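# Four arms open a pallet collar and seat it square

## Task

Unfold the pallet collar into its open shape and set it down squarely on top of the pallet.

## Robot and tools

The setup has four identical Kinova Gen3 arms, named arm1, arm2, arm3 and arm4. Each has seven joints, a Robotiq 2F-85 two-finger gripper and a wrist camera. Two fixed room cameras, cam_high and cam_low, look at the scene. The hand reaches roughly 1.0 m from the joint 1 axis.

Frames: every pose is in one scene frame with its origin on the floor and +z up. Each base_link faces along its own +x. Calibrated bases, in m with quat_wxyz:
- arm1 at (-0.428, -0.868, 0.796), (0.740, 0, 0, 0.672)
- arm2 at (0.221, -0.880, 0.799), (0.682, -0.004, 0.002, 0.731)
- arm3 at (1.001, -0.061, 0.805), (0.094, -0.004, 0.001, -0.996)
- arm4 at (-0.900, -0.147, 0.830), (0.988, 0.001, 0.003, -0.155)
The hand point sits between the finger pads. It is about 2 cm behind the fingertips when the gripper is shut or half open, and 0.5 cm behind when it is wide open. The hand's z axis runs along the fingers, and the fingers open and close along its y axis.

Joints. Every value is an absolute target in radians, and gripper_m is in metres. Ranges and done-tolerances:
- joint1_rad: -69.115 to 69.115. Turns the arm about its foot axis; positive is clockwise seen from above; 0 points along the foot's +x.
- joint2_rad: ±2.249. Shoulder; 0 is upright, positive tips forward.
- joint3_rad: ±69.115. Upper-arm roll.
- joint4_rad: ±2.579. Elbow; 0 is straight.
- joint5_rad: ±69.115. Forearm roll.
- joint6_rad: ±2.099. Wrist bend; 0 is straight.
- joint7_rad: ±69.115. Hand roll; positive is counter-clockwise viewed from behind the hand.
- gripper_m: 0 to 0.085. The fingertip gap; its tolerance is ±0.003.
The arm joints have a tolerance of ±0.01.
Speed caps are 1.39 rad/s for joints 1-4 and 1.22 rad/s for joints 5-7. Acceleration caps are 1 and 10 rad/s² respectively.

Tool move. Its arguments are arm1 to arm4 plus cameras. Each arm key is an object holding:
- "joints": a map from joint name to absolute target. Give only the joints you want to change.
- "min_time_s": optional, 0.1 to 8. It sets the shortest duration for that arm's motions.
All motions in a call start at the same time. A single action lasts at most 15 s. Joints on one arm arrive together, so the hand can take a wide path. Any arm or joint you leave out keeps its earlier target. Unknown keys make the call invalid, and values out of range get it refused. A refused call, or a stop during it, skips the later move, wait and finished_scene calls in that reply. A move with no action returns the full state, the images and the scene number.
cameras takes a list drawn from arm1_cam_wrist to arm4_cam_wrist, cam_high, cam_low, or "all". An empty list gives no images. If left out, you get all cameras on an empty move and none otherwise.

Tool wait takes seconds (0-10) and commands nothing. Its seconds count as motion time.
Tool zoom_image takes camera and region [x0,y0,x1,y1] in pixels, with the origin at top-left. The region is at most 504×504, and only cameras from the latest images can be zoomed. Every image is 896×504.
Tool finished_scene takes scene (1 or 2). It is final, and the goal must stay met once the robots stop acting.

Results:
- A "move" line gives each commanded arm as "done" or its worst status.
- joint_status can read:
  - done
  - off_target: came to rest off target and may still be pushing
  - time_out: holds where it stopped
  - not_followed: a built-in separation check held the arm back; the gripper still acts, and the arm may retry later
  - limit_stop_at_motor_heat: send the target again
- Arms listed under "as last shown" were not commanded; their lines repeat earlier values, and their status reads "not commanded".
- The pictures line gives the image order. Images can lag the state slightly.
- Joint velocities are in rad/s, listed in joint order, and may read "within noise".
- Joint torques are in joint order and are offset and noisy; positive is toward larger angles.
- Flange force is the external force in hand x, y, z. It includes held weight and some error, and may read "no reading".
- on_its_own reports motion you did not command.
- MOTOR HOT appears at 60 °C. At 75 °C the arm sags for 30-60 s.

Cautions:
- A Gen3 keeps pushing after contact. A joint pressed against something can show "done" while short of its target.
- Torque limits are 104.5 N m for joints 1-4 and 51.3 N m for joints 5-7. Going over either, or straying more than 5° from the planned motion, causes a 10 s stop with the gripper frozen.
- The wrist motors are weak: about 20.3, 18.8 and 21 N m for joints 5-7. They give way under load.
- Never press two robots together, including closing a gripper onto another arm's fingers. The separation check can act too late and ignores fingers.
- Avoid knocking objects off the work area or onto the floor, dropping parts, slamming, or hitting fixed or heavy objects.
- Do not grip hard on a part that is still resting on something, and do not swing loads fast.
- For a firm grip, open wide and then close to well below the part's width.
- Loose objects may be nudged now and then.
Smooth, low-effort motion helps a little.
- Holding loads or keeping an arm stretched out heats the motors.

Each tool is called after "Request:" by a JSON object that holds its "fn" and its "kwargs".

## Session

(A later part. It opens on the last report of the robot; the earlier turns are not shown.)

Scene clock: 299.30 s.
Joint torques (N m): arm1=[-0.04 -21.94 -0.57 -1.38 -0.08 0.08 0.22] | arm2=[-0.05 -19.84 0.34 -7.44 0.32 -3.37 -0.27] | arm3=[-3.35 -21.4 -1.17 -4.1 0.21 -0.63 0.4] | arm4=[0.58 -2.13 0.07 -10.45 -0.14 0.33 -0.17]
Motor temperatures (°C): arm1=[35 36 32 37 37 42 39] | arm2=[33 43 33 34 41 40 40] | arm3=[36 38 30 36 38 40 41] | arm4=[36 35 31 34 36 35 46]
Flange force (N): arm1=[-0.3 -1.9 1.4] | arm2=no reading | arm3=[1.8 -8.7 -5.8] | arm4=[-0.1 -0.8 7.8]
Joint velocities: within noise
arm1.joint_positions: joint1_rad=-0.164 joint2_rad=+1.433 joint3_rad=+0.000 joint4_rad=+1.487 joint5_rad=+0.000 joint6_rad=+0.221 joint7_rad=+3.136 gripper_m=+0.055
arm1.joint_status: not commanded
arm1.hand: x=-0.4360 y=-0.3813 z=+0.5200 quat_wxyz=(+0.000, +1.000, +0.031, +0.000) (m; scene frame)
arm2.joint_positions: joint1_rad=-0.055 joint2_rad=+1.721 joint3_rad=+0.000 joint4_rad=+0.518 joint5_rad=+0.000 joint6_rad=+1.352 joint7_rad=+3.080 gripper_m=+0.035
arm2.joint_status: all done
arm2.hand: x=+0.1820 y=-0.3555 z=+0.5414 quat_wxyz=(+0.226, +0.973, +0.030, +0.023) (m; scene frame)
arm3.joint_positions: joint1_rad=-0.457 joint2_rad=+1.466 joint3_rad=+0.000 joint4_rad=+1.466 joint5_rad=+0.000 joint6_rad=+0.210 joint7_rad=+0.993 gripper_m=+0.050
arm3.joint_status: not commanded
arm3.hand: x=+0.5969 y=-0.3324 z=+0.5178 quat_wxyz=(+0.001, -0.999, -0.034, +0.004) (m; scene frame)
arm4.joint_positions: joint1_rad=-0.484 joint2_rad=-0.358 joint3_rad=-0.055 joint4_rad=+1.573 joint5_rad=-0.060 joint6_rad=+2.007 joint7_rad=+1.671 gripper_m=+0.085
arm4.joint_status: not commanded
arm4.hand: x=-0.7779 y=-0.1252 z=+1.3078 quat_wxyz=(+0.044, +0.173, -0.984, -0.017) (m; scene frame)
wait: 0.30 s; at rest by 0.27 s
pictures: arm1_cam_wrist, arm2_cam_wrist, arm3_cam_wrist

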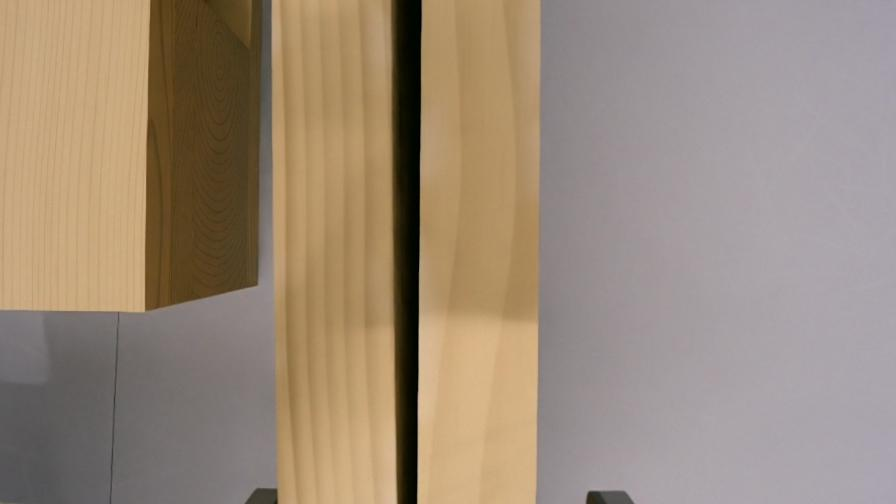

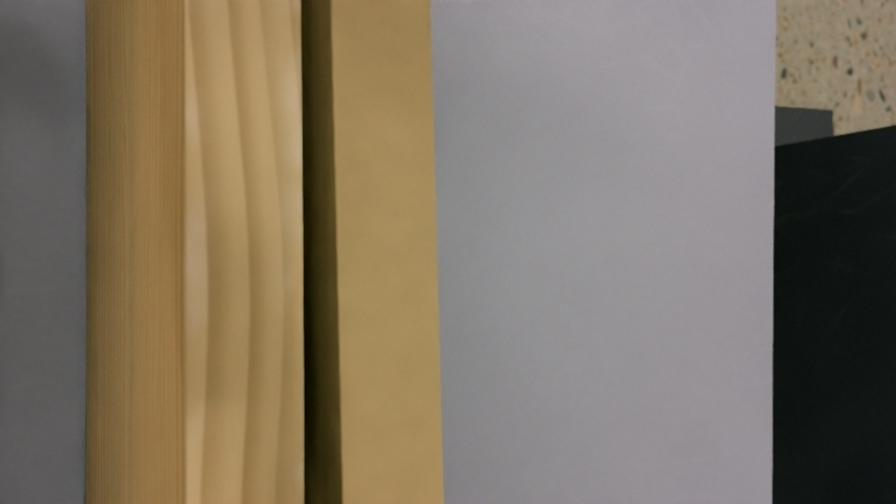

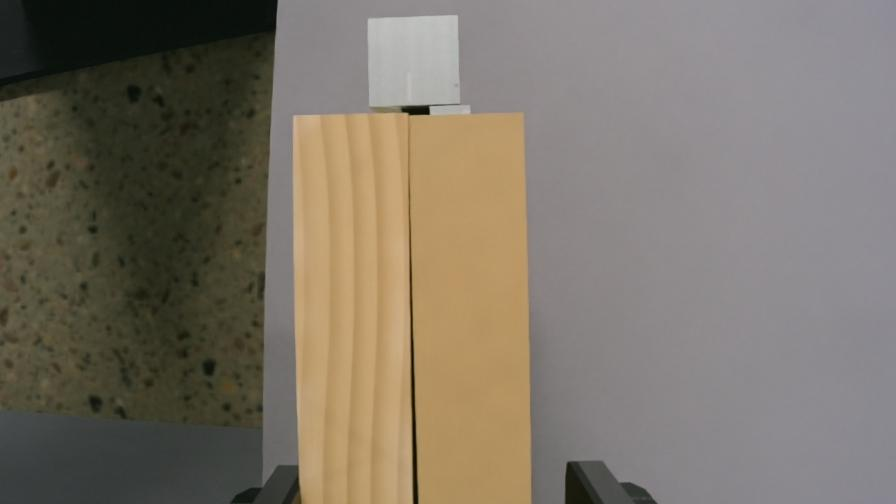

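Request:
{"fn": "move", "kwargs": {"arm2": {"joints": {"joint1_rad": -0.0546, "joint2_rad": 1.7329, "joint4_rad": 0.4868, "joint6_rad": 1.3718, "joint7_rad": 3.0798}, "min_time_s": 0.8}}}

Request:
{"fn": "wait", "kwargs": {"seconds": 0.3, "cameras": ["arm1_cam_wrist", "arm2_cam_wrist", "arm3_cam_wrist"]}}

Scene clock: 303.97 s.
Joint torques (N m): arm1=[0.04 -21.87 -0.44 -1.36 -0.07 0.08 0.24] | arm2=[-0.52 -21.61 0.09 -10.54 0.18 -6.19 -0.23] | arm3=[-5.27 -22.47 -3.53 -5.82 -0.03 -1.54 0.5] | arm4=[0.61 -2.12 0.07 -10.53 -0.16 0.3 -0.17]
Motor temperatures (°C): arm1=[35 36 32 37 37 42 39] | arm2=[33 43 33 34 41 40 40] | arm3=[36 38 30 36 38 40 41] | arm4=[36 35 31 34 36 35 46]
Flange force (N): arm1=[-0.5 -2.0 1.2] | arm2=no reading | arm3=[2.2 -13.4 -7.0] | arm4=[0.0 -0.9 8.0]
move: arm2 done
Joint velocities: within noise
arm1, arm3, arm4: as last shown
arm2.joint_positions: joint1_rad=-0.055 joint2_rad=+1.733 joint3_rad=+0.000 joint4_rad=+0.487 joint5_rad=+0.000 joint6_rad=+1.372 joint7_rad=+3.080 gripper_m=+0.035
arm2.joint_status: all done
arm2.hand: x=+0.1817 y=-0.3526 z=+0.5414 quat_wxyz=(+0.226, +0.973, +0.030, +0.022) (m; scene frame)
pictures: none

Scene clock: 304.27 s.
Joint torques (N m): arm1=[0.09 -21.83 -0.38 -1.36 -0.16 0.13 0.22] | arm2=[-0.53 -21.63 0.07 -10.54 0.19 -6.18 -0.22] | arm3=[-5.19 -22.4 -3.56 -5.85 0 -1.59 0.44] | arm4=[0.58 -2.12 0.08 -10.52 -0.15 0.32 -0.17]
Motor temperatures (°C): arm1=[35 36 32 37 37 42 39] | arm2=[33 43 33 34 41 40 40] | arm3=[36 38 30 36 38 40 41] | arm4=[36 35 31 34 36 35 46]
Flange force (N): arm1=[-0.6 -1.8 1.2] | arm2=no reading | arm3=[2.3 -13.2 -7.3] | arm4=[0.0 -0.8 8.0]
Joint velocities: within noise
arm1.joint_positions: joint1_rad=-0.164 joint2_rad=+1.433 joint3_rad=+0.000 joint4_rad=+1.487 joint5_rad=+0.000 joint6_rad=+0.221 joint7_rad=+3.136 gripper_m=+0.055
arm1.joint_status: not commanded
arm1.hand: x=-0.4360 y=-0.3813 z=+0.5200 quat_wxyz=(+0.000, +1.000, +0.031, +0.000) (m; scene frame)
arm2.joint_positions: joint1_rad=-0.055 joint2_rad=+1.733 joint3_rad=+0.000 joint4_rad=+0.487 joint5_rad=+0.000 joint6_rad=+1.372 joint7_rad=+3.080 gripper_m=+0.035
arm2.joint_status: all done
arm2.hand: x=+0.1817 y=-0.3526 z=+0.5414 quat_wxyz=(+0.226, +0.973, +0.030, +0.022) (m; scene frame)
arm3.joint_positions: joint1_rad=-0.457 joint2_rad=+1.466 joint3_rad=+0.000 joint4_rad=+1.466 joint5_rad=+0.000 joint6_rad=+0.210 joint7_rad=+0.993 gripper_m=+0.050
arm3.joint_status: not commanded
arm3.hand: x=+0.5969 y=-0.3324 z=+0.5178 quat_wxyz=(+0.001, -0.999, -0.034, +0.004) (m; scene frame)
arm4.joint_positions: joint1_rad=-0.484 joint2_rad=-0.358 joint3_rad=-0.055 joint4_rad=+1.573 joint5_rad=-0.060 joint6_rad=+2.007 joint7_rad=+1.671 gripper_m=+0.085
arm4.joint_status: not commanded
arm4.hand: x=-0.7779 y=-0.1252 z=+1.3078 quat_wxyz=(+0.044, +0.173, -0.984, -0.017) (m; scene frame)
wait: 0.30 s; at rest by 0.27 s
pictures: arm1_cam_wrist, arm2_cam_wrist, arm3_cam_wrist

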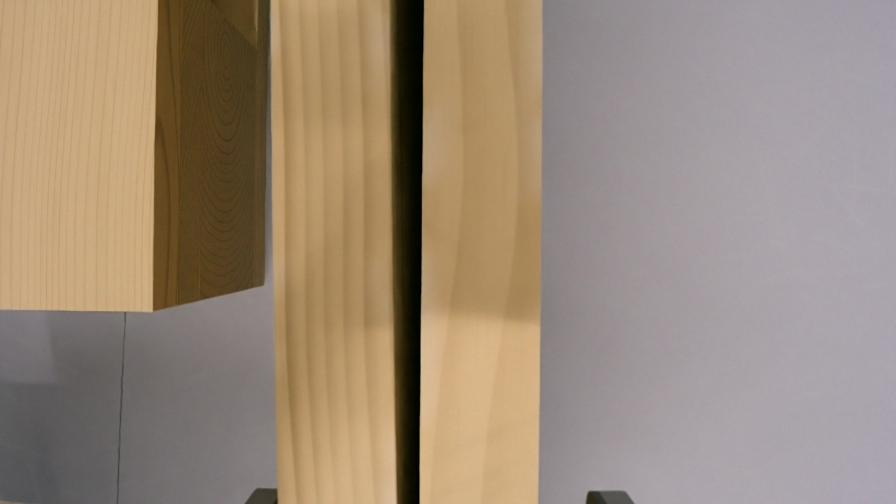

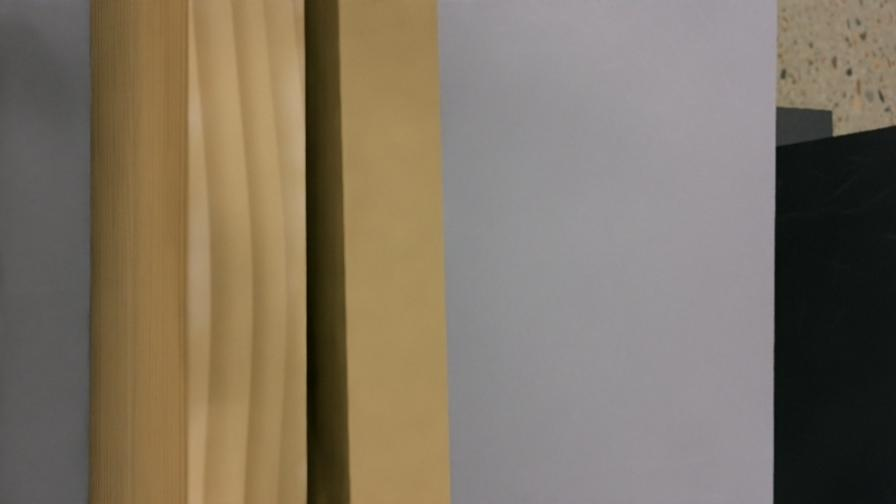

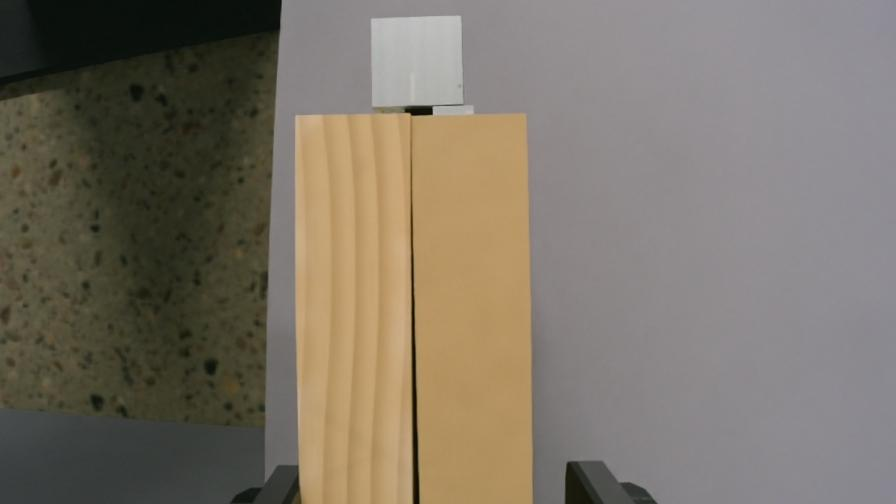

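Request:
{"fn": "move", "kwargs": {"arm2": {"joints": {"joint1_rad": -0.0546, "joint2_rad": 1.7456, "joint4_rad": 0.4534, "joint6_rad": 1.3926, "joint7_rad": 3.0798}, "min_time_s": 0.8}}}

Request:
{"fn": "wait", "kwargs": {"seconds": 0.3, "cameras": ["arm1_cam_wrist", "arm2_cam_wrist", "arm3_cam_wrist"]}}

Scene clock: 307.03 s.
Joint torques (N m): arm1=[0.17 -21.74 -0.36 -1.25 -0.07 0.17 0.24] | arm2=[-0.26 -19.84 0.27 -9.56 0.34 -5.97 -0.23] | arm3=[-4.47 -22.57 -2.44 -5.7 0.14 -1.51 0.45] | arm4=[0.61 -2.13 0.09 -10.47 -0.14 0.32 -0.19]
Motor temperatures (°C): arm1=[35 36 32 37 37 42 39] | arm2=[33 43 33 34 41 40 40] | arm3=[36 38 30 36 38 40 41] | arm4=[36 35 31 34 36 35 46]
Flange force (N): arm1=[-0.8 -2.0 1.2] | arm2=no reading | arm3=[2.7 -11.8 -6.6] | arm4=[-0.1 -0.8 7.8]
move: arm2 done
Joint velocities: within noise
arm1, arm3, arm4: as last shown
arm2.joint_positions: joint1_rad=-0.055 joint2_rad=+1.746 joint3_rad=+0.000 joint4_rad=+0.453 joint5_rad=+0.000 joint6_rad=+1.393 joint7_rad=+3.080 gripper_m=+0.035
arm2.joint_status: all done
arm2.hand: x=+0.1813 y=-0.3496 z=+0.5414 quat_wxyz=(+0.226, +0.973, +0.030, +0.023) (m; scene frame)
pictures: none

Scene clock: 307.33 s.
Joint torques (N m): arm1=[0.19 -21.72 -0.4 -1.23 -0.06 0.11 0.29] | arm2=[-0.26 -19.79 0.27 -9.54 0.33 -5.95 -0.27] | arm3=[-4.47 -22.45 -2.49 -5.6 0.16 -1.44 0.46] | arm4=[0.6 -2.14 0.07 -10.46 -0.16 0.29 -0.18]
Motor temperatures (°C): arm1=[35 36 32 37 37 42 39] | arm2=[33 43 33 34 41 40 40] | arm3=[36 38 30 36 38 40 41] | arm4=[36 35 31 34 36 35 46]
Flange force (N): arm1=[-0.9 -2.3 1.2] | arm2=no reading | arm3=[2.7 -11.7 -6.6] | arm4=[-0.1 -0.9 7.7]
Joint velocities: within noise
arm1.joint_positions: joint1_rad=-0.164 joint2_rad=+1.433 joint3_rad=+0.000 joint4_rad=+1.487 joint5_rad=+0.000 joint6_rad=+0.221 joint7_rad=+3.136 gripper_m=+0.055
arm1.joint_status: not commanded
arm1.hand: x=-0.4360 y=-0.3813 z=+0.5200 quat_wxyz=(+0.000, +1.000, +0.031, +0.000) (m; scene frame)
arm2.joint_positions: joint1_rad=-0.055 joint2_rad=+1.746 joint3_rad=+0.000 joint4_rad=+0.453 joint5_rad=+0.000 joint6_rad=+1.393 joint7_rad=+3.080 gripper_m=+0.035
arm2.joint_status: all done
arm2.hand: x=+0.1813 y=-0.3496 z=+0.5413 quat_wxyz=(+0.226, +0.973, +0.030, +0.023) (m; scene frame)
arm3.joint_positions: joint1_rad=-0.457 joint2_rad=+1.466 joint3_rad=+0.000 joint4_rad=+1.466 joint5_rad=+0.000 joint6_rad=+0.210 joint7_rad=+0.993 gripper_m=+0.050
arm3.joint_status: not commanded
arm3.hand: x=+0.5969 y=-0.3324 z=+0.5178 quat_wxyz=(+0.001, -0.999, -0.034, +0.004) (m; scene frame)
arm4.joint_positions: joint1_rad=-0.484 joint2_rad=-0.358 joint3_rad=-0.055 joint4_rad=+1.573 joint5_rad=-0.060 joint6_rad=+2.007 joint7_rad=+1.671 gripper_m=+0.085
arm4.joint_status: not commanded
arm4.hand: x=-0.7779 y=-0.1252 z=+1.3078 quat_wxyz=(+0.044, +0.173, -0.984, -0.017) (m; scene frame)
wait: 0.30 s; at rest by 0.27 s
pictures: arm1_cam_wrist, arm2_cam_wrist, arm3_cam_wrist

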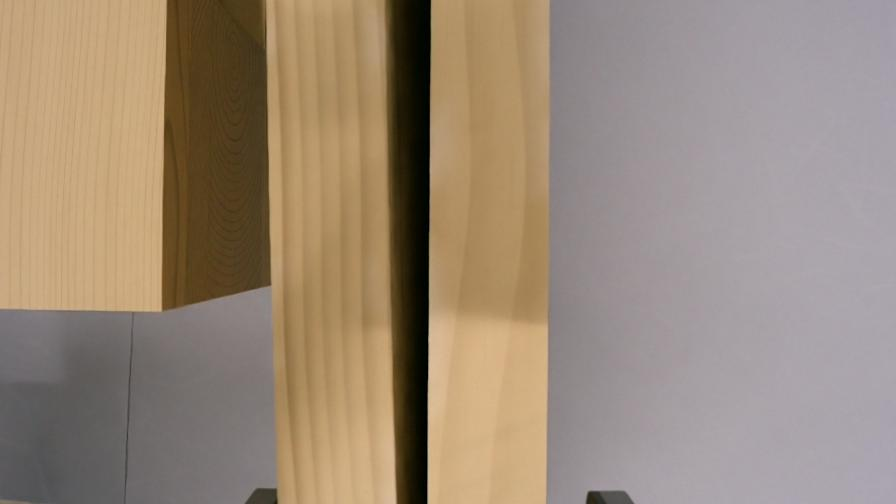

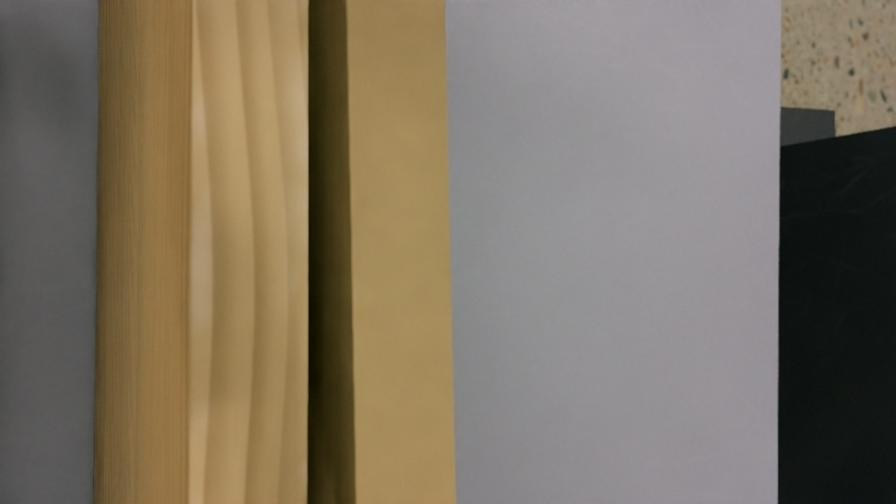

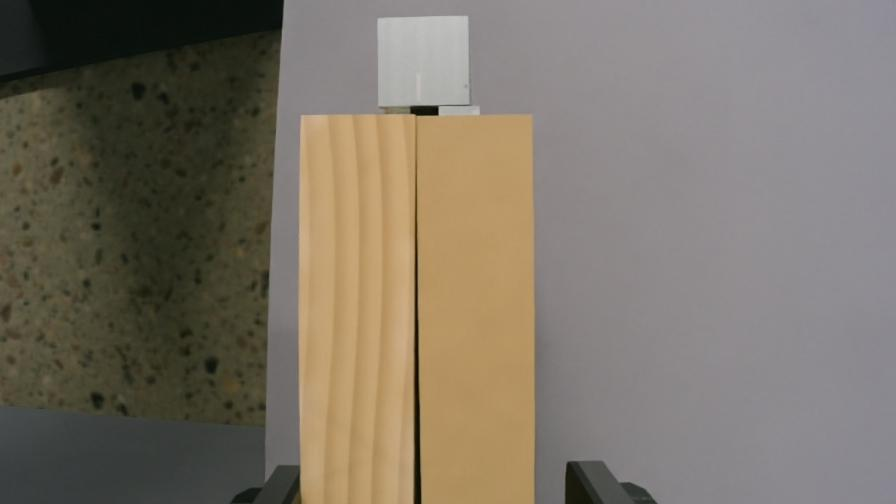

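Request:
{"fn": "move", "kwargs": {"arm2": {"joints": {"joint1_rad": -0.0545, "joint2_rad": 1.7594, "joint4_rad": 0.4173, "joint6_rad": 1.4149, "joint7_rad": 3.0799}, "min_time_s": 0.8}}}

Request:
{"fn": "move", "kwargs": {"arm2": {"joints": {"joint1_rad": -0.0544, "joint2_rad": 1.7746, "joint4_rad": 0.3779, "joint6_rad": 1.4391, "joint7_rad": 3.08}, "min_time_s": 1.0}}}

Request:
{"fn": "wait", "kwargs": {"seconds": 0.3, "cameras": ["arm1_cam_wrist", "arm2_cam_wrist", "arm3_cam_wrist"]}}

Scene clock: 311.17 s.
Joint torques (N m): arm1=[0.28 -21.24 -0.18 -0.73 -0.04 0.4 0.25] | arm2=[-0.69 -20.3 -0.03 -11.01 0.17 -7.57 -0.19] | arm3=[-5.57 -23.81 -3.75 -6.92 0.04 -2.11 0.52] | arm4=[0.59 -2.08 0.07 -10.5 -0.14 0.33 -0.18]
Motor temperatures (°C): arm1=[35 36 32 37 37 42 39] | arm2=[33 43 33 34 41 40 40] | arm3=[36 39 30 35 38 40 40] | arm4=[36 35 31 34 36 35 46]
Flange force (N): arm1=[-1.0 -2.9 1.1] | arm2=no reading | arm3=[3.2 -14.6 -6.3] | arm4=[0.0 -0.8 8.0]
move: arm2 done
Joint velocities: within noise
arm1, arm3, arm4: as last shown
arm2.joint_positions: joint1_rad=-0.055 joint2_rad=+1.759 joint3_rad=+0.000 joint4_rad=+0.417 joint5_rad=+0.000 joint6_rad=+1.415 joint7_rad=+3.080 gripper_m=+0.035
arm2.joint_status: all done
arm2.hand: x=+0.1810 y=-0.3466 z=+0.5413 quat_wxyz=(+0.226, +0.973, +0.030, +0.022) (m; scene frame)
pictures: none

Scene clock: 312.47 s.
Joint torques (N m): arm1=[0.52 -20.99 0.05 -0.61 -0.05 0.5 0.17] | arm2=[-0.46 -19.09 0.12 -9.83 0.28 -6.82 -0.2] | arm3=[-4.89 -23.4 -2.92 -5.95 0.09 -1.57 0.54] | arm4=[0.58 -2.13 0.05 -10.48 -0.15 0.3 -0.2]
Motor temperatures (°C): arm1=[35 36 32 37 37 42 39] | arm2=[33 43 33 34 41 40 40] | arm3=[36 39 30 35 38 40 40] | arm4=[36 35 31 34 36 35 46]
Flange force (N): arm1=[-1.4 -3.0 0.8] | arm2=no reading | arm3=[2.6 -12.6 -5.1] | arm4=[-0.1 -1.0 7.8]
move: arm2 done
Joint velocities: within noise
arm1, arm3, arm4: as last shown
arm2.joint_positions: joint1_rad=-0.054 joint2_rad=+1.775 joint3_rad=+0.000 joint4_rad=+0.378 joint5_rad=+0.000 joint6_rad=+1.439 joint7_rad=+3.080 gripper_m=+0.035
arm2.joint_status: all done
arm2.hand: x=+0.1807 y=-0.3436 z=+0.5414 quat_wxyz=(+0.226, +0.973, +0.030, +0.022) (m; scene frame)
pictures: none

Scene clock: 312.77 s.
Joint torques (N m): arm1=[0.49 -20.99 0.03 -0.6 -0.1 0.44 0.22] | arm2=[-0.48 -19 0.15 -9.77 0.32 -6.84 -0.18] | arm3=[-4.86 -23.42 -2.84 -5.92 0.13 -1.52 0.53] | arm4=[0.57 -2.17 0.09 -10.5 -0.14 0.29 -0.17]
Motor temperatures (°C): arm1=[35 36 32 37 37 42 39] | arm2=[33 43 33 34 41 40 40] | arm3=[36 39 30 35 38 40 40] | arm4=[36 35 31 34 36 35 46]
Flange force (N): arm1=[-1.3 -3.2 0.8] | arm2=no reading | arm3=[2.7 -12.5 -5.0] | arm4=[-0.1 -0.7 7.9]
Joint velocities: within noise
arm1.joint_positions: joint1_rad=-0.164 joint2_rad=+1.433 joint3_rad=+0.000 joint4_rad=+1.487 joint5_rad=+0.000 joint6_rad=+0.221 joint7_rad=+3.136 gripper_m=+0.055
arm1.joint_status: not commanded
arm1.hand: x=-0.4360 y=-0.3813 z=+0.5200 quat_wxyz=(+0.000, +1.000, +0.031, +0.000) (m; scene frame)
arm2.joint_positions: joint1_rad=-0.054 joint2_rad=+1.775 joint3_rad=+0.000 joint4_rad=+0.378 joint5_rad=+0.000 joint6_rad=+1.439 joint7_rad=+3.080 gripper_m=+0.035
arm2.joint_status: all done
arm2.hand: x=+0.1807 y=-0.3436 z=+0.5413 quat_wxyz=(+0.226, +0.973, +0.030, +0.022) (m; scene frame)
arm3.joint_positions: joint1_rad=-0.457 joint2_rad=+1.466 joint3_rad=+0.000 joint4_rad=+1.466 joint5_rad=+0.000 joint6_rad=+0.210 joint7_rad=+0.993 gripper_m=+0.050
arm3.joint_status: not commanded
arm3.hand: x=+0.5969 y=-0.3324 z=+0.5178 quat_wxyz=(+0.001, -0.999, -0.034, +0.004) (m; scene frame)
arm4.joint_positions: joint1_rad=-0.484 joint2_rad=-0.358 joint3_rad=-0.055 joint4_rad=+1.573 joint5_rad=-0.060 joint6_rad=+2.007 joint7_rad=+1.671 gripper_m=+0.085
arm4.joint_status: not commanded
arm4.hand: x=-0.7779 y=-0.1252 z=+1.3078 quat_wxyz=(+0.044, +0.173, -0.984, -0.017) (m; scene frame)
wait: 0.30 s; at rest by 0.27 s
pictures: arm1_cam_wrist, arm2_cam_wrist, arm3_cam_wrist

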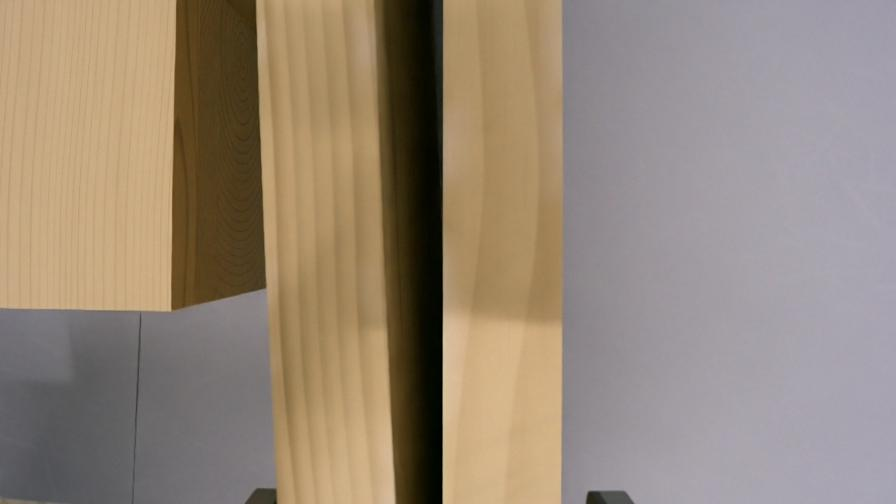

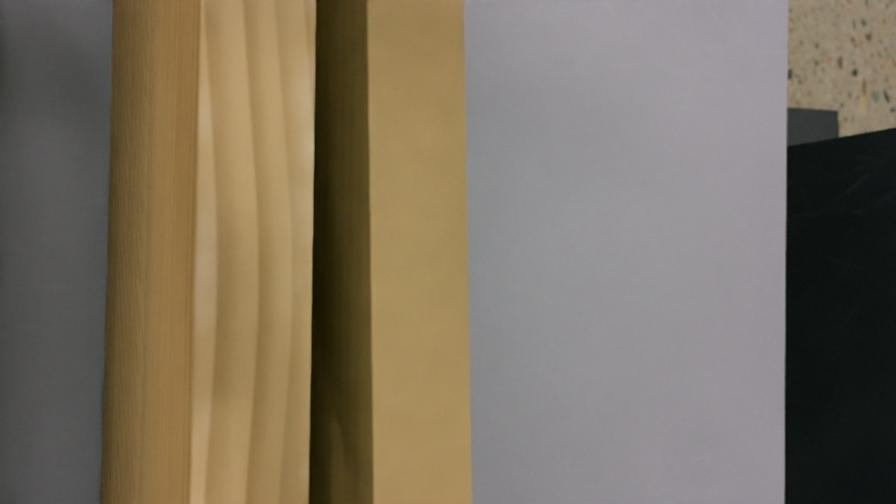

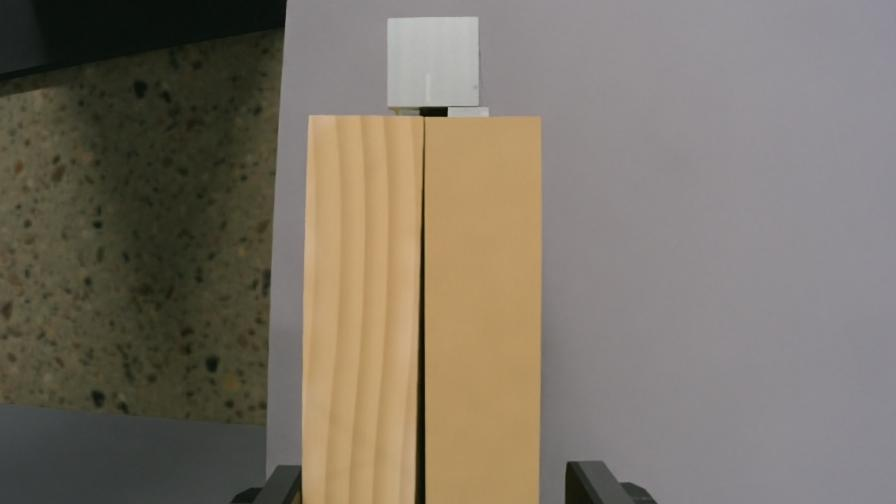

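Request:
{"fn": "move", "kwargs": {"arm2": {"joints": {"joint2_rad": 1.6842, "joint4_rad": 0.5933, "joint6_rad": 1.2391}, "min_time_s": 1.5}, "cameras": ["arm2_cam_wrist"]}}

Scene clock: 318.30 s.
Joint torques (N m): arm1=[1.36 -19.06 0.92 2.11 -0.07 1.91 0.16] | arm2=[0.2 -4.8 0.51 -13.18 0.89 -16.47 -0.1] | arm3=[-9.37 -27.18 -8.34 -9.47 -0.4 -3.28 0.57] | arm4=[0.61 -2.11 0.07 -10.49 -0.17 0.3 -0.15]
Motor temperatures (°C): arm1=[35 36 32 37 37 42 39] | arm2=[33 43 33 34 41 40 40] | arm3=[36 39 30 35 38 40 40] | arm4=[36 35 31 34 36 35 46]
Flange force (N): arm1=[-2.8 -7.5 2.1] | arm2=[1.7 58.0 -53.5] | arm3=[2.4 -23.1 -3.9] | arm4=[0.0 -0.8 7.9]
move: arm2 done
Joint velocities: within noise
arm1, arm3, arm4: as last shown
arm2.joint_positions: joint1_rad=-0.054 joint2_rad=+1.684 joint3_rad=+0.000 joint4_rad=+0.593 joint5_rad=+0.000 joint6_rad=+1.239 joint7_rad=+3.080 gripper_m=+0.035
arm2.joint_status: all done
arm2.hand: x=+0.1802 y=-0.3400 z=+0.5381 quat_wxyz=(+0.190, +0.981, +0.030, +0.019) (m; scene frame)
pictures: arm2_cam_wrist

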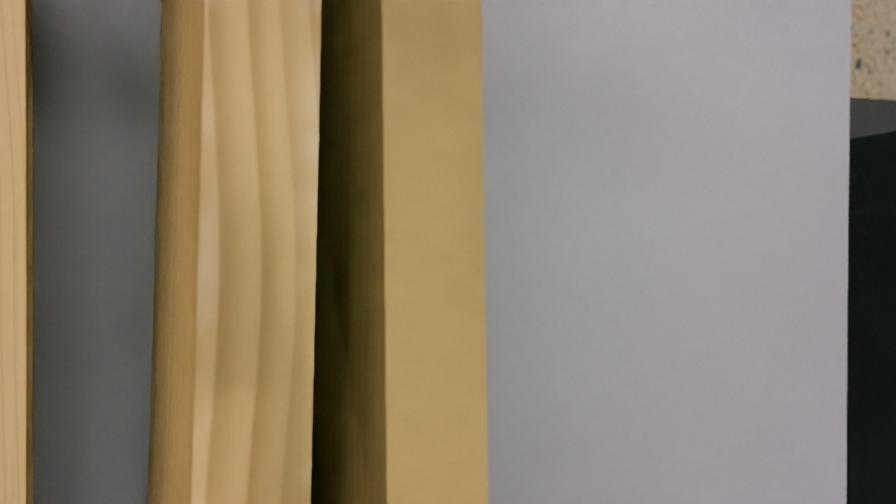

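Request:
{"fn": "move", "kwargs": {"arm2": {"joints": {"joint2_rad": 1.6644, "joint4_rad": 0.6271, "joint6_rad": 1.2251}, "min_time_s": 0.8}, "cameras": ["arm2_cam_wrist", "arm1_cam_wrist"]}}

Request:
{"fn": "wait", "kwargs": {"seconds": 0.3, "cameras": ["arm1_cam_wrist", "arm2_cam_wrist", "arm3_cam_wrist"]}}

Scene clock: 322.07 s.
Joint torques (N m): arm1=[-0.01 -21.65 -0.52 -1.42 -0.05 0.07 0.27] | arm2=[0.44 -30.94 1.02 -9.98 0.64 -1.11 -0.23] | arm3=[-2.33 -23.18 0.38 -4.88 0.53 -0.98 0.52] | arm4=[0.57 -2.15 0.1 -10.47 -0.14 0.32 -0.16]
Motor temperatures (°C): arm1=[35 36 32 37 37 42 39] | arm2=[33 43 33 34 41 41 40] | arm3=[36 39 30 35 38 40 40] | arm4=[36 35 31 34 36 35 46]
Flange force (N): arm1=[-0.5 -1.6 0.6] | arm2=[-0.5 7.2 5.1] | arm3=[3.8 -7.1 -3.3] | arm4=[-0.2 -0.7 7.8]
move: arm2 done
Joint velocities: within noise
arm1, arm3, arm4: as last shown
arm2.joint_positions: joint1_rad=-0.054 joint2_rad=+1.664 joint3_rad=+0.000 joint4_rad=+0.627 joint5_rad=+0.000 joint6_rad=+1.225 joint7_rad=+3.080 gripper_m=+0.035
arm2.joint_status: all done
arm2.hand: x=+0.1804 y=-0.3418 z=+0.5431 quat_wxyz=(+0.190, +0.981, +0.030, +0.019) (m; scene frame)
pictures: arm1_cam_wrist, arm2_cam_wrist

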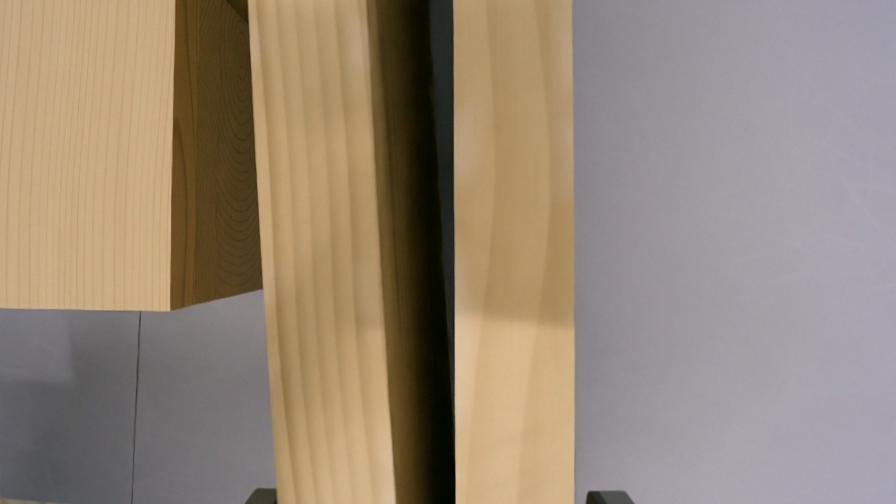

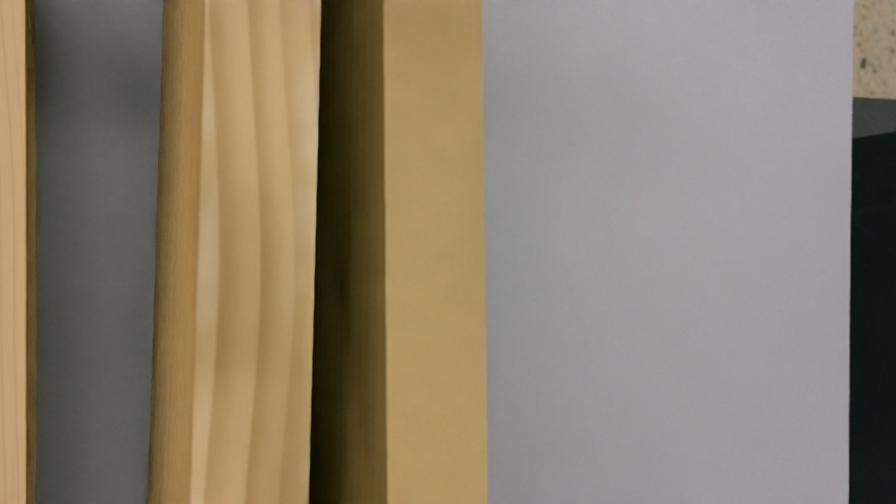

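Scene clock: 322.37 s.
Joint torques (N m): arm1=[0.04 -21.72 -0.49 -1.41 -0.09 0.04 0.26] | arm2=[0.42 -30.94 1.03 -9.98 0.67 -1.12 -0.22] | arm3=[-2.34 -23.15 0.48 -4.98 0.49 -1 0.5] | arm4=[0.6 -2.13 0.08 -10.48 -0.14 0.32 -0.18]
Motor temperatures (°C): arm1=[35 36 32 37 37 42 39] | arm2=[33 43 33 34 41 41 40] | arm3=[36 39 30 35 38 40 40] | arm4=[36 35 31 34 36 35 46]
Flange force (N): arm1=[-0.6 -1.9 0.8] | arm2=[-0.5 7.2 5.1] | arm3=[4.0 -7.4 -3.6] | arm4=[-0.1 -0.8 7.9]
Joint velocities: within noise
arm1.joint_positions: joint1_rad=-0.164 joint2_rad=+1.433 joint3_rad=+0.000 joint4_rad=+1.487 joint5_rad=+0.000 joint6_rad=+0.221 joint7_rad=+3.136 gripper_m=+0.055
arm1.joint_status: not commanded
arm1.hand: x=-0.4360 y=-0.3813 z=+0.5200 quat_wxyz=(+0.000, +1.000, +0.031, +0.000) (m; scene frame)
arm2.joint_positions: joint1_rad=-0.054 joint2_rad=+1.664 joint3_rad=+0.000 joint4_rad=+0.627 joint5_rad=+0.000 joint6_rad=+1.225 joint7_rad=+3.080 gripper_m=+0.035
arm2.joint_status: all done
arm2.hand: x=+0.1804 y=-0.3418 z=+0.5431 quat_wxyz=(+0.190, +0.981, +0.030, +0.019) (m; scene frame)
arm3.joint_positions: joint1_rad=-0.457 joint2_rad=+1.466 joint3_rad=+0.000 joint4_rad=+1.466 joint5_rad=+0.000 joint6_rad=+0.210 joint7_rad=+0.993 gripper_m=+0.050
arm3.joint_status: not commanded
arm3.hand: x=+0.5969 y=-0.3324 z=+0.5178 quat_wxyz=(+0.001, -0.999, -0.034, +0.004) (m; scene frame)
arm4.joint_positions: joint1_rad=-0.484 joint2_rad=-0.358 joint3_rad=-0.055 joint4_rad=+1.573 joint5_rad=-0.060 joint6_rad=+2.007 joint7_rad=+1.671 gripper_m=+0.085
arm4.joint_status: not commanded
arm4.hand: x=-0.7779 y=-0.1252 z=+1.3078 quat_wxyz=(+0.044, +0.173, -0.984, -0.017) (m; scene frame)
wait: 0.30 s; at rest by 0.27 s
pictures: arm1_cam_wrist, arm2_cam_wrist, arm3_cam_wrist

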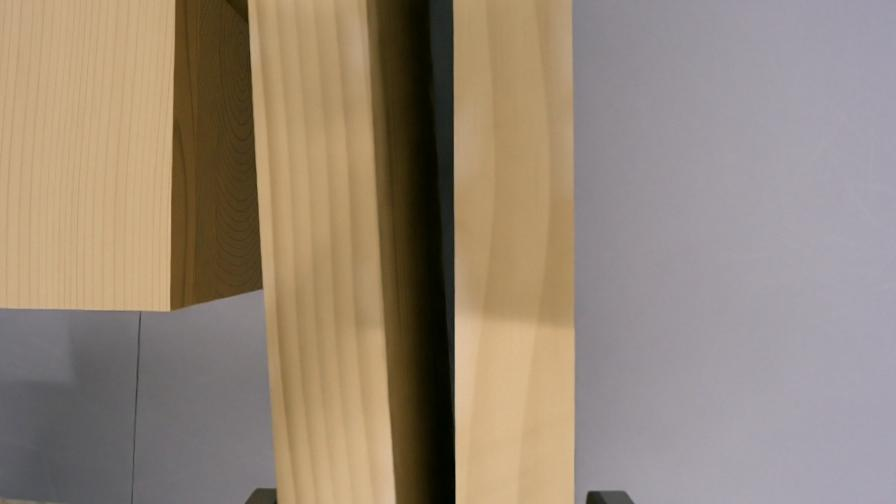

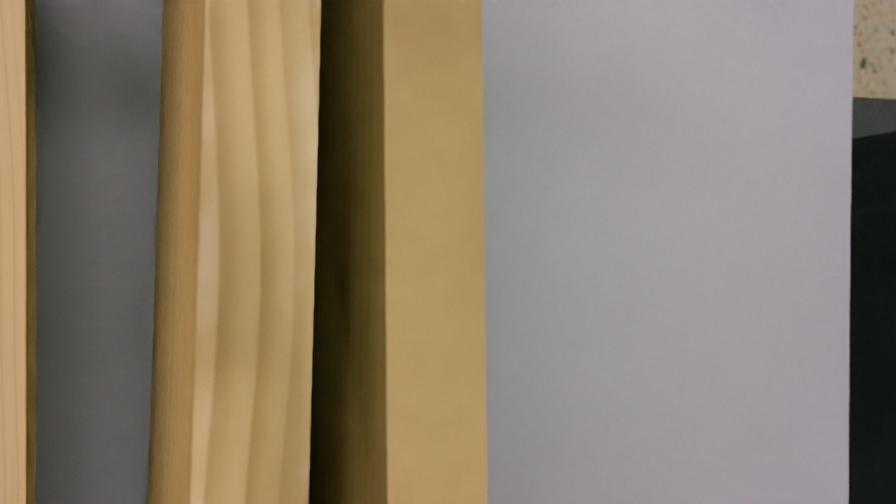

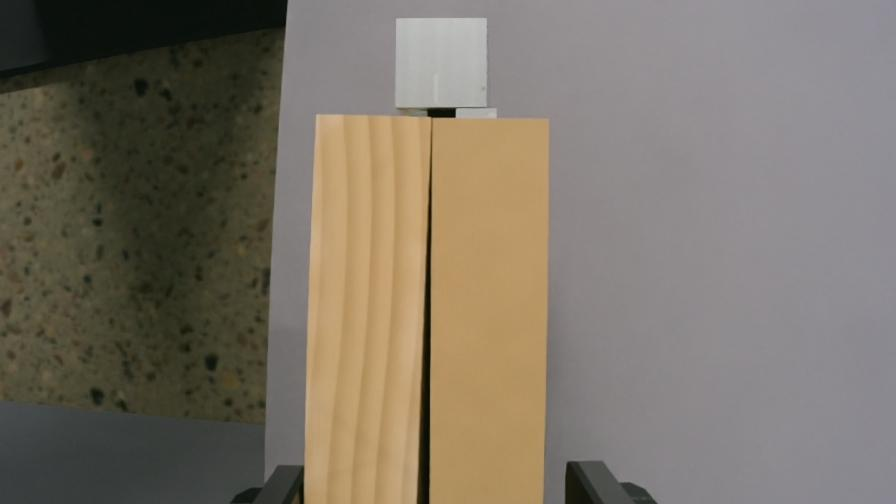

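Request:
{"fn": "move", "kwargs": {"arm2": {"joints": {"joint2_rad": 1.5840, "joint4_rad": 0.7256, "joint6_rad": 1.2070}, "min_time_s": 1.2}}}

Request:
{"fn": "move", "kwargs": {"arm2": {"joints": {"joint1_rad": -0.2479, "joint2_rad": 1.3143, "joint4_rad": 1.4326, "joint6_rad": 0.3947, "joint7_rad": 2.8865, "gripper_m": 0.035}, "min_time_s": 2}}}

Request:
{"fn": "wait", "kwargs": {"seconds": 0.3, "cameras": ["arm2_cam_wrist", "arm1_cam_wrist"]}}

Scene clock: 326.73 s.
Joint torques (N m): arm1=[-0.06 -22.14 -0.54 -1.85 -0.11 -0.12 0.26] | arm2=[0.24 -26.92 0.68 -6.13 0.39 1.18 -0.26] | arm3=[-0.86 -20.43 2.18 -2.05 0.53 0.42 0.4] | arm4=[0.6 -2.18 0.11 -10.49 -0.16 0.32 -0.17]
Motor temperatures (°C): arm1=[35 36 32 37 37 42 39] | arm2=[33 43 33 34 41 41 40] | arm3=[36 39 30 35 38 40 40] | arm4=[36 35 31 34 36 35 46]
Flange force (N): arm1=[-0.4 -0.9 0.8] | arm2=[-0.2 0.5 2.6] | arm3=[1.3 -2.5 -3.6] | arm4=[-0.2 -0.8 7.9]
move: arm2 done
Joint velocities: within noise
arm1, arm3, arm4: as last shown
arm2.joint_positions: joint1_rad=-0.054 joint2_rad=+1.584 joint3_rad=+0.000 joint4_rad=+0.726 joint5_rad=+0.000 joint6_rad=+1.207 joint7_rad=+3.080 gripper_m=+0.035
arm2.joint_status: all done
arm2.hand: x=+0.1806 y=-0.3436 z=+0.5726 quat_wxyz=(+0.190, +0.981, +0.030, +0.019) (m; scene frame)
pictures: none

Scene clock: 329.10 s.
Joint torques (N m): arm1=[-0.13 -22.2 -0.56 -1.84 -0.08 -0.16 0.28] | arm2=[0.2 -24.06 0.65 -3.89 0.38 0.13 -0.28] | arm3=[-0.83 -20.38 2.12 -1.97 0.58 0.41 0.4] | arm4=[0.59 -2.14 0.1 -10.48 -0.16 0.34 -0.16]
Motor temperatures (°C): arm1=[35 36 32 37 37 42 39] | arm2=[33 43 33 34 41 41 40] | arm3=[36 39 30 35 38 40 40] | arm4=[36 35 31 34 36 35 46]
Flange force (N): arm1=[-0.3 -1.1 1.0] | arm2=[0.1 1.3 2.6] | arm3=[1.2 -2.3 -3.6] | arm4=[-0.2 -0.7 7.9]
move: arm2 done
Joint velocities: within noise
arm1, arm3, arm4: as last shown
arm2.joint_positions: joint1_rad=-0.248 joint2_rad=+1.314 joint3_rad=+0.000 joint4_rad=+1.433 joint5_rad=+0.000 joint6_rad=+0.395 joint7_rad=+2.887 gripper_m=+0.035
arm2.joint_status: all done
arm2.hand: x=+0.0813 y=-0.3722 z=+0.5846 quat_wxyz=(+0.004, +1.000, +0.031, +0.002) (m; scene frame)
pictures: none

Scene clock: 329.40 s.
Joint torques (N m): arm1=[-0.14 -22.2 -0.53 -1.73 -0.09 -0.14 0.29] | arm2=[0.21 -24.03 0.65 -3.86 0.4 0.15 -0.25] | arm3=[-0.84 -20.47 2.05 -2.03 0.53 0.43 0.36] | arm4=[0.58 -2.15 0.12 -10.5 -0.15 0.33 -0.17]
Motor temperatures (°C): arm1=[35 36 32 37 37 42 39] | arm2=[33 43 33 34 41 41 40] | arm3=[36 39 30 35 38 40 40] | arm4=[36 35 31 34 36 35 46]
Flange force (N): arm1=[-0.2 -1.5 1.2] | arm2=[0.0 1.3 2.6] | arm3=[1.3 -2.5 -3.5] | arm4=[-0.2 -0.7 8.0]
Joint velocities: within noise
arm1.joint_positions: joint1_rad=-0.164 joint2_rad=+1.433 joint3_rad=+0.000 joint4_rad=+1.487 joint5_rad=+0.000 joint6_rad=+0.221 joint7_rad=+3.136 gripper_m=+0.055
arm1.joint_status: not commanded
arm1.hand: x=-0.4360 y=-0.3813 z=+0.5200 quat_wxyz=(+0.000, +1.000, +0.031, +0.000) (m; scene frame)
arm2.joint_positions: joint1_rad=-0.248 joint2_rad=+1.314 joint3_rad=+0.000 joint4_rad=+1.433 joint5_rad=+0.000 joint6_rad=+0.395 joint7_rad=+2.887 gripper_m=+0.035
arm2.joint_status: all done
arm2.hand: x=+0.0813 y=-0.3722 z=+0.5846 quat_wxyz=(+0.004, +1.000, +0.031, +0.002) (m; scene frame)
arm3.joint_positions: joint1_rad=-0.457 joint2_rad=+1.466 joint3_rad=+0.000 joint4_rad=+1.466 joint5_rad=+0.000 joint6_rad=+0.210 joint7_rad=+0.993 gripper_m=+0.050
arm3.joint_status: not commanded
arm3.hand: x=+0.5969 y=-0.3324 z=+0.5178 quat_wxyz=(+0.001, -0.999, -0.034, +0.004) (m; scene frame)
arm4.joint_positions: joint1_rad=-0.484 joint2_rad=-0.358 joint3_rad=-0.055 joint4_rad=+1.573 joint5_rad=-0.060 joint6_rad=+2.007 joint7_rad=+1.671 gripper_m=+0.085
arm4.joint_status: not commanded
arm4.hand: x=-0.7779 y=-0.1252 z=+1.3078 quat_wxyz=(+0.044, +0.173, -0.984, -0.017) (m; scene frame)
wait: 0.30 s; at rest by 0.27 s
pictures: arm1_cam_wrist, arm2_cam_wrist

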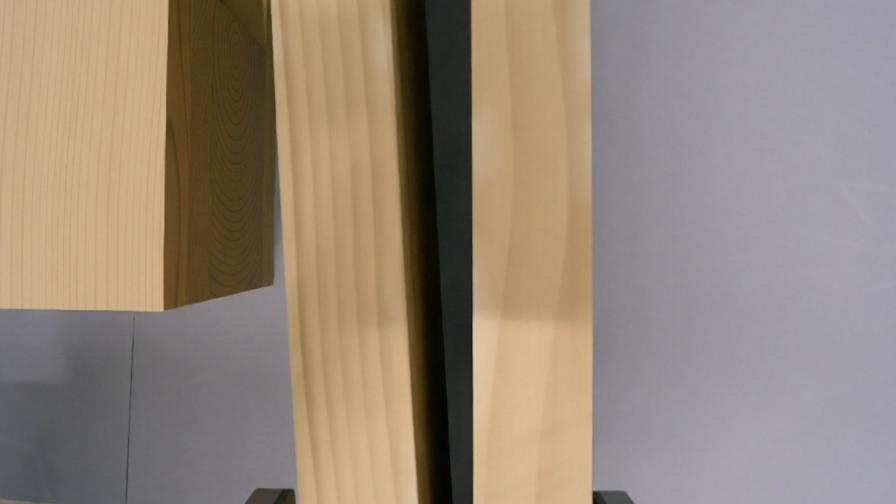

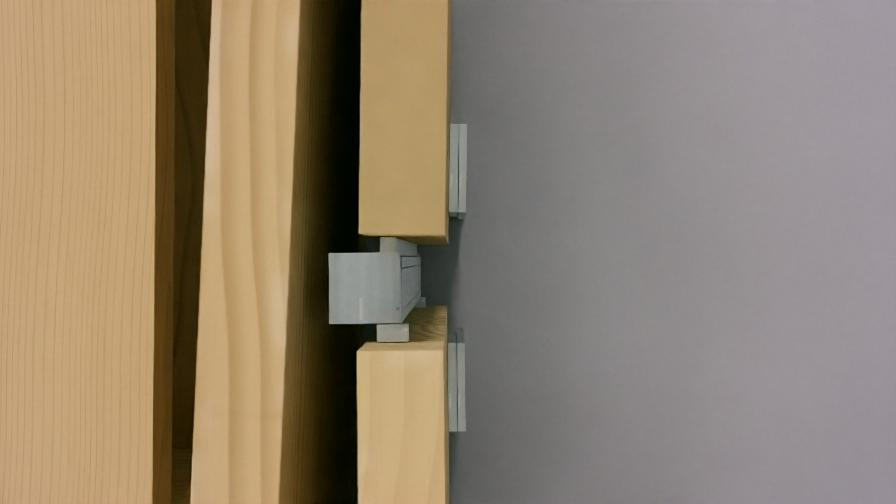

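Request:
{"fn": "move", "kwargs": {"arm2": {"joints": {"joint1_rad": -0.2759, "joint2_rad": 1.3837, "joint4_rad": 1.3356, "joint6_rad": 0.4223, "joint7_rad": 2.8585, "gripper_m": 0.027}, "min_time_s": 1.2}}}

Request:
{"fn": "wait", "kwargs": {"seconds": 0.3, "cameras": ["arm2_cam_wrist"]}}

Scene clock: 334.60 s.
Joint torques (N m): arm1=[-0.1 -22.16 -0.61 -1.77 -0.05 -0.1 0.28] | arm2=[0.22 -24.63 0.66 -4.2 0.38 0.09 -0.26] | arm3=[-0.8 -20.46 2.15 -2.05 0.64 0.42 0.39] | arm4=[0.6 -2.16 0.09 -10.49 -0.14 0.29 -0.18]
Motor temperatures (°C): arm1=[35 36 32 37 37 42 39] | arm2=[33 43 33 34 41 41 40] | arm3=[36 39 30 35 38 40 40] | arm4=[36 35 31 34 36 35 46]
Flange force (N): arm1=[-0.4 -1.2 1.1] | arm2=[0.1 1.5 2.5] | arm3=[1.4 -2.3 -3.5] | arm4=[-0.1 -0.8 7.8]
move: arm2 done
Joint velocities: within noise
arm1, arm3, arm4: as last shown
arm2.joint_positions: joint1_rad=-0.276 joint2_rad=+1.384 joint3_rad=+0.000 joint4_rad=+1.336 joint5_rad=+0.000 joint6_rad=+0.422 joint7_rad=+2.859 gripper_m=+0.027
arm2.joint_status: all done
arm2.hand: x=+0.0624 y=-0.3630 z=+0.5594 quat_wxyz=(+0.004, +1.000, +0.031, +0.002) (m; scene frame)
pictures: none

Scene clock: 334.90 s.
Joint torques (N m): arm1=[-0.1 -22.09 -0.55 -1.72 -0.06 -0.15 0.21] | arm2=[0.19 -24.63 0.68 -4.2 0.39 0.07 -0.26] | arm3=[-0.81 -20.47 2.11 -1.99 0.61 0.53 0.4] | arm4=[0.59 -2.12 0.08 -10.46 -0.15 0.32 -0.17]
Motor temperatures (°C): arm1=[35 36 32 37 37 42 39] | arm2=[33 43 33 34 41 41 40] | arm3=[36 39 30 35 38 40 40] | arm4=[36 35 31 34 36 35 46]
Flange force (N): arm1=[-0.2 -1.5 1.0] | arm2=[0.1 1.4 2.5] | arm3=[1.5 -2.4 -3.3] | arm4=[-0.1 -0.8 7.8]
Joint velocities: within noise
arm1.joint_positions: joint1_rad=-0.164 joint2_rad=+1.433 joint3_rad=+0.000 joint4_rad=+1.487 joint5_rad=+0.000 joint6_rad=+0.221 joint7_rad=+3.136 gripper_m=+0.055
arm1.joint_status: not commanded
arm1.hand: x=-0.4360 y=-0.3813 z=+0.5200 quat_wxyz=(+0.000, +1.000, +0.031, +0.000) (m; scene frame)
arm2.joint_positions: joint1_rad=-0.276 joint2_rad=+1.384 joint3_rad=+0.000 joint4_rad=+1.336 joint5_rad=+0.000 joint6_rad=+0.422 joint7_rad=+2.859 gripper_m=+0.027
arm2.joint_status: all done
arm2.hand: x=+0.0624 y=-0.3630 z=+0.5594 quat_wxyz=(+0.004, +1.000, +0.031, +0.002) (m; scene frame)
arm3.joint_positions: joint1_rad=-0.457 joint2_rad=+1.466 joint3_rad=+0.000 joint4_rad=+1.466 joint5_rad=+0.000 joint6_rad=+0.210 joint7_rad=+0.993 gripper_m=+0.050
arm3.joint_status: not commanded
arm3.hand: x=+0.5969 y=-0.3324 z=+0.5178 quat_wxyz=(+0.001, -0.999, -0.034, +0.004) (m; scene frame)
arm4.joint_positions: joint1_rad=-0.484 joint2_rad=-0.358 joint3_rad=-0.055 joint4_rad=+1.573 joint5_rad=-0.060 joint6_rad=+2.007 joint7_rad=+1.671 gripper_m=+0.085
arm4.joint_status: not commanded
arm4.hand: x=-0.7779 y=-0.1252 z=+1.3078 quat_wxyz=(+0.044, +0.173, -0.984, -0.017) (m; scene frame)
wait: 0.30 s; at rest by 0.27 s
pictures: arm2_cam_wrist

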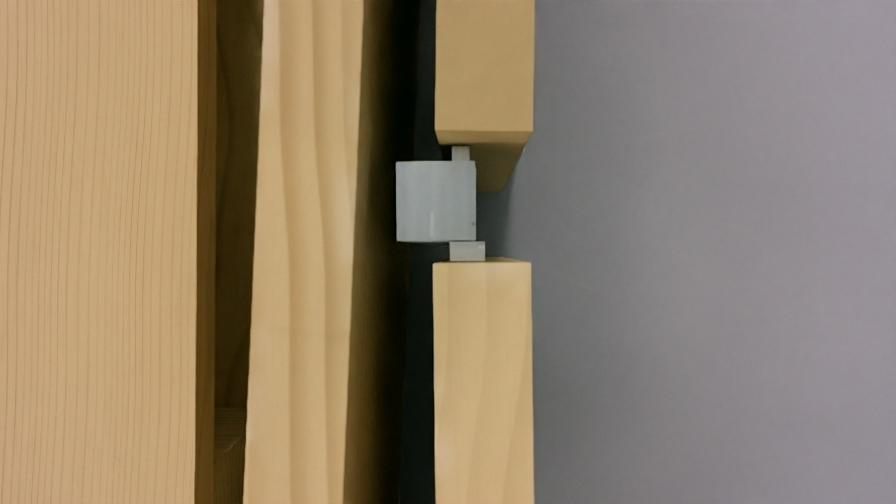

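Request:
{"fn": "move", "kwargs": {"arm2": {"joints": {"joint1_rad": -0.2797, "joint2_rad": 1.3766, "joint4_rad": 1.3661, "joint6_rad": 0.3989, "joint7_rad": 2.8547}, "min_time_s": 0.8}}}

Request:
{"fn": "wait", "kwargs": {"seconds": 0.3, "cameras": ["arm2_cam_wrist"]}}

Scene clock: 339.40 s.
Joint torques (N m): arm1=[0.03 -22.12 -0.57 -1.75 -0.09 -0.14 0.27] | arm2=[0.17 -24.35 0.64 -3.87 0.38 0.15 -0.25] | arm3=[-0.8 -20.45 2.15 -2.03 0.56 0.44 0.38] | arm4=[0.58 -2.16 0.1 -10.5 -0.16 0.3 -0.17]
Motor temperatures (°C): arm1=[35 35 32 37 37 42 39] | arm2=[33 43 33 34 41 41 40] | arm3=[36 39 30 35 38 40 40] | arm4=[36 35 31 34 36 35 46]
Flange force (N): arm1=[-0.6 -1.3 1.0] | arm2=[0.1 1.2 2.6] | arm3=[1.4 -2.4 -3.5] | arm4=[-0.1 -0.8 7.9]
move: arm2 done
Joint velocities: within noise
arm1, arm3, arm4: as last shown
arm2.joint_positions: joint1_rad=-0.280 joint2_rad=+1.377 joint3_rad=+0.000 joint4_rad=+1.366 joint5_rad=+0.000 joint6_rad=+0.399 joint7_rad=+2.855 gripper_m=+0.027
arm2.joint_status: all done
arm2.hand: x=+0.0629 y=-0.3705 z=+0.5595 quat_wxyz=(+0.004, +1.000, +0.031, +0.002) (m; scene frame)
pictures: none

Scene clock: 339.70 s.
Joint torques (N m): arm1=[0 -22.13 -0.59 -1.79 -0.06 -0.08 0.25] | arm2=[0.19 -24.35 0.65 -3.92 0.4 0.15 -0.27] | arm3=[-0.74 -20.49 2.12 -2.06 0.55 0.48 0.4] | arm4=[0.58 -2.15 0.1 -10.47 -0.15 0.32 -0.18]
Motor temperatures (°C): arm1=[35 35 32 37 37 42 39] | arm2=[33 43 33 34 41 41 40] | arm3=[36 39 30 35 38 40 40] | arm4=[36 35 31 34 36 35 46]
Flange force (N): arm1=[-0.5 -1.0 1.0] | arm2=[0.1 1.4 2.5] | arm3=[1.7 -2.4 -3.5] | arm4=[-0.2 -0.8 7.8]
Joint velocities: within noise
arm1.joint_positions: joint1_rad=-0.164 joint2_rad=+1.433 joint3_rad=+0.000 joint4_rad=+1.487 joint5_rad=+0.000 joint6_rad=+0.221 joint7_rad=+3.136 gripper_m=+0.055
arm1.joint_status: not commanded
arm1.hand: x=-0.4360 y=-0.3813 z=+0.5200 quat_wxyz=(+0.000, +1.000, +0.031, +0.000) (m; scene frame)
arm2.joint_positions: joint1_rad=-0.280 joint2_rad=+1.377 joint3_rad=+0.000 joint4_rad=+1.366 joint5_rad=+0.000 joint6_rad=+0.399 joint7_rad=+2.855 gripper_m=+0.027
arm2.joint_status: all done
arm2.hand: x=+0.0629 y=-0.3705 z=+0.5595 quat_wxyz=(+0.004, +1.000, +0.031, +0.002) (m; scene frame)
arm3.joint_positions: joint1_rad=-0.457 joint2_rad=+1.466 joint3_rad=+0.000 joint4_rad=+1.466 joint5_rad=+0.000 joint6_rad=+0.210 joint7_rad=+0.993 gripper_m=+0.050
arm3.joint_status: not commanded
arm3.hand: x=+0.5969 y=-0.3324 z=+0.5178 quat_wxyz=(+0.001, -0.999, -0.034, +0.004) (m; scene frame)
arm4.joint_positions: joint1_rad=-0.484 joint2_rad=-0.358 joint3_rad=-0.055 joint4_rad=+1.573 joint5_rad=-0.060 joint6_rad=+2.007 joint7_rad=+1.671 gripper_m=+0.085
arm4.joint_status: not commanded
arm4.hand: x=-0.7779 y=-0.1252 z=+1.3078 quat_wxyz=(+0.044, +0.173, -0.984, -0.017) (m; scene frame)
wait: 0.30 s; at rest by 0.27 s
pictures: arm2_cam_wrist

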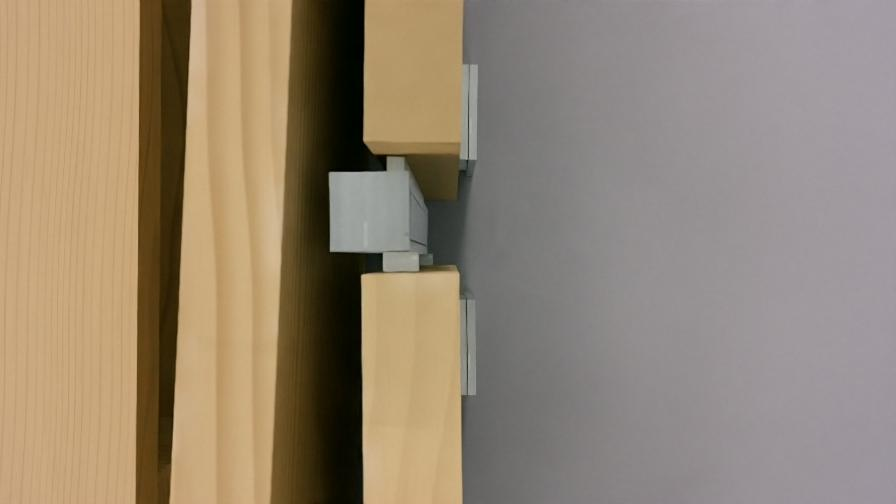

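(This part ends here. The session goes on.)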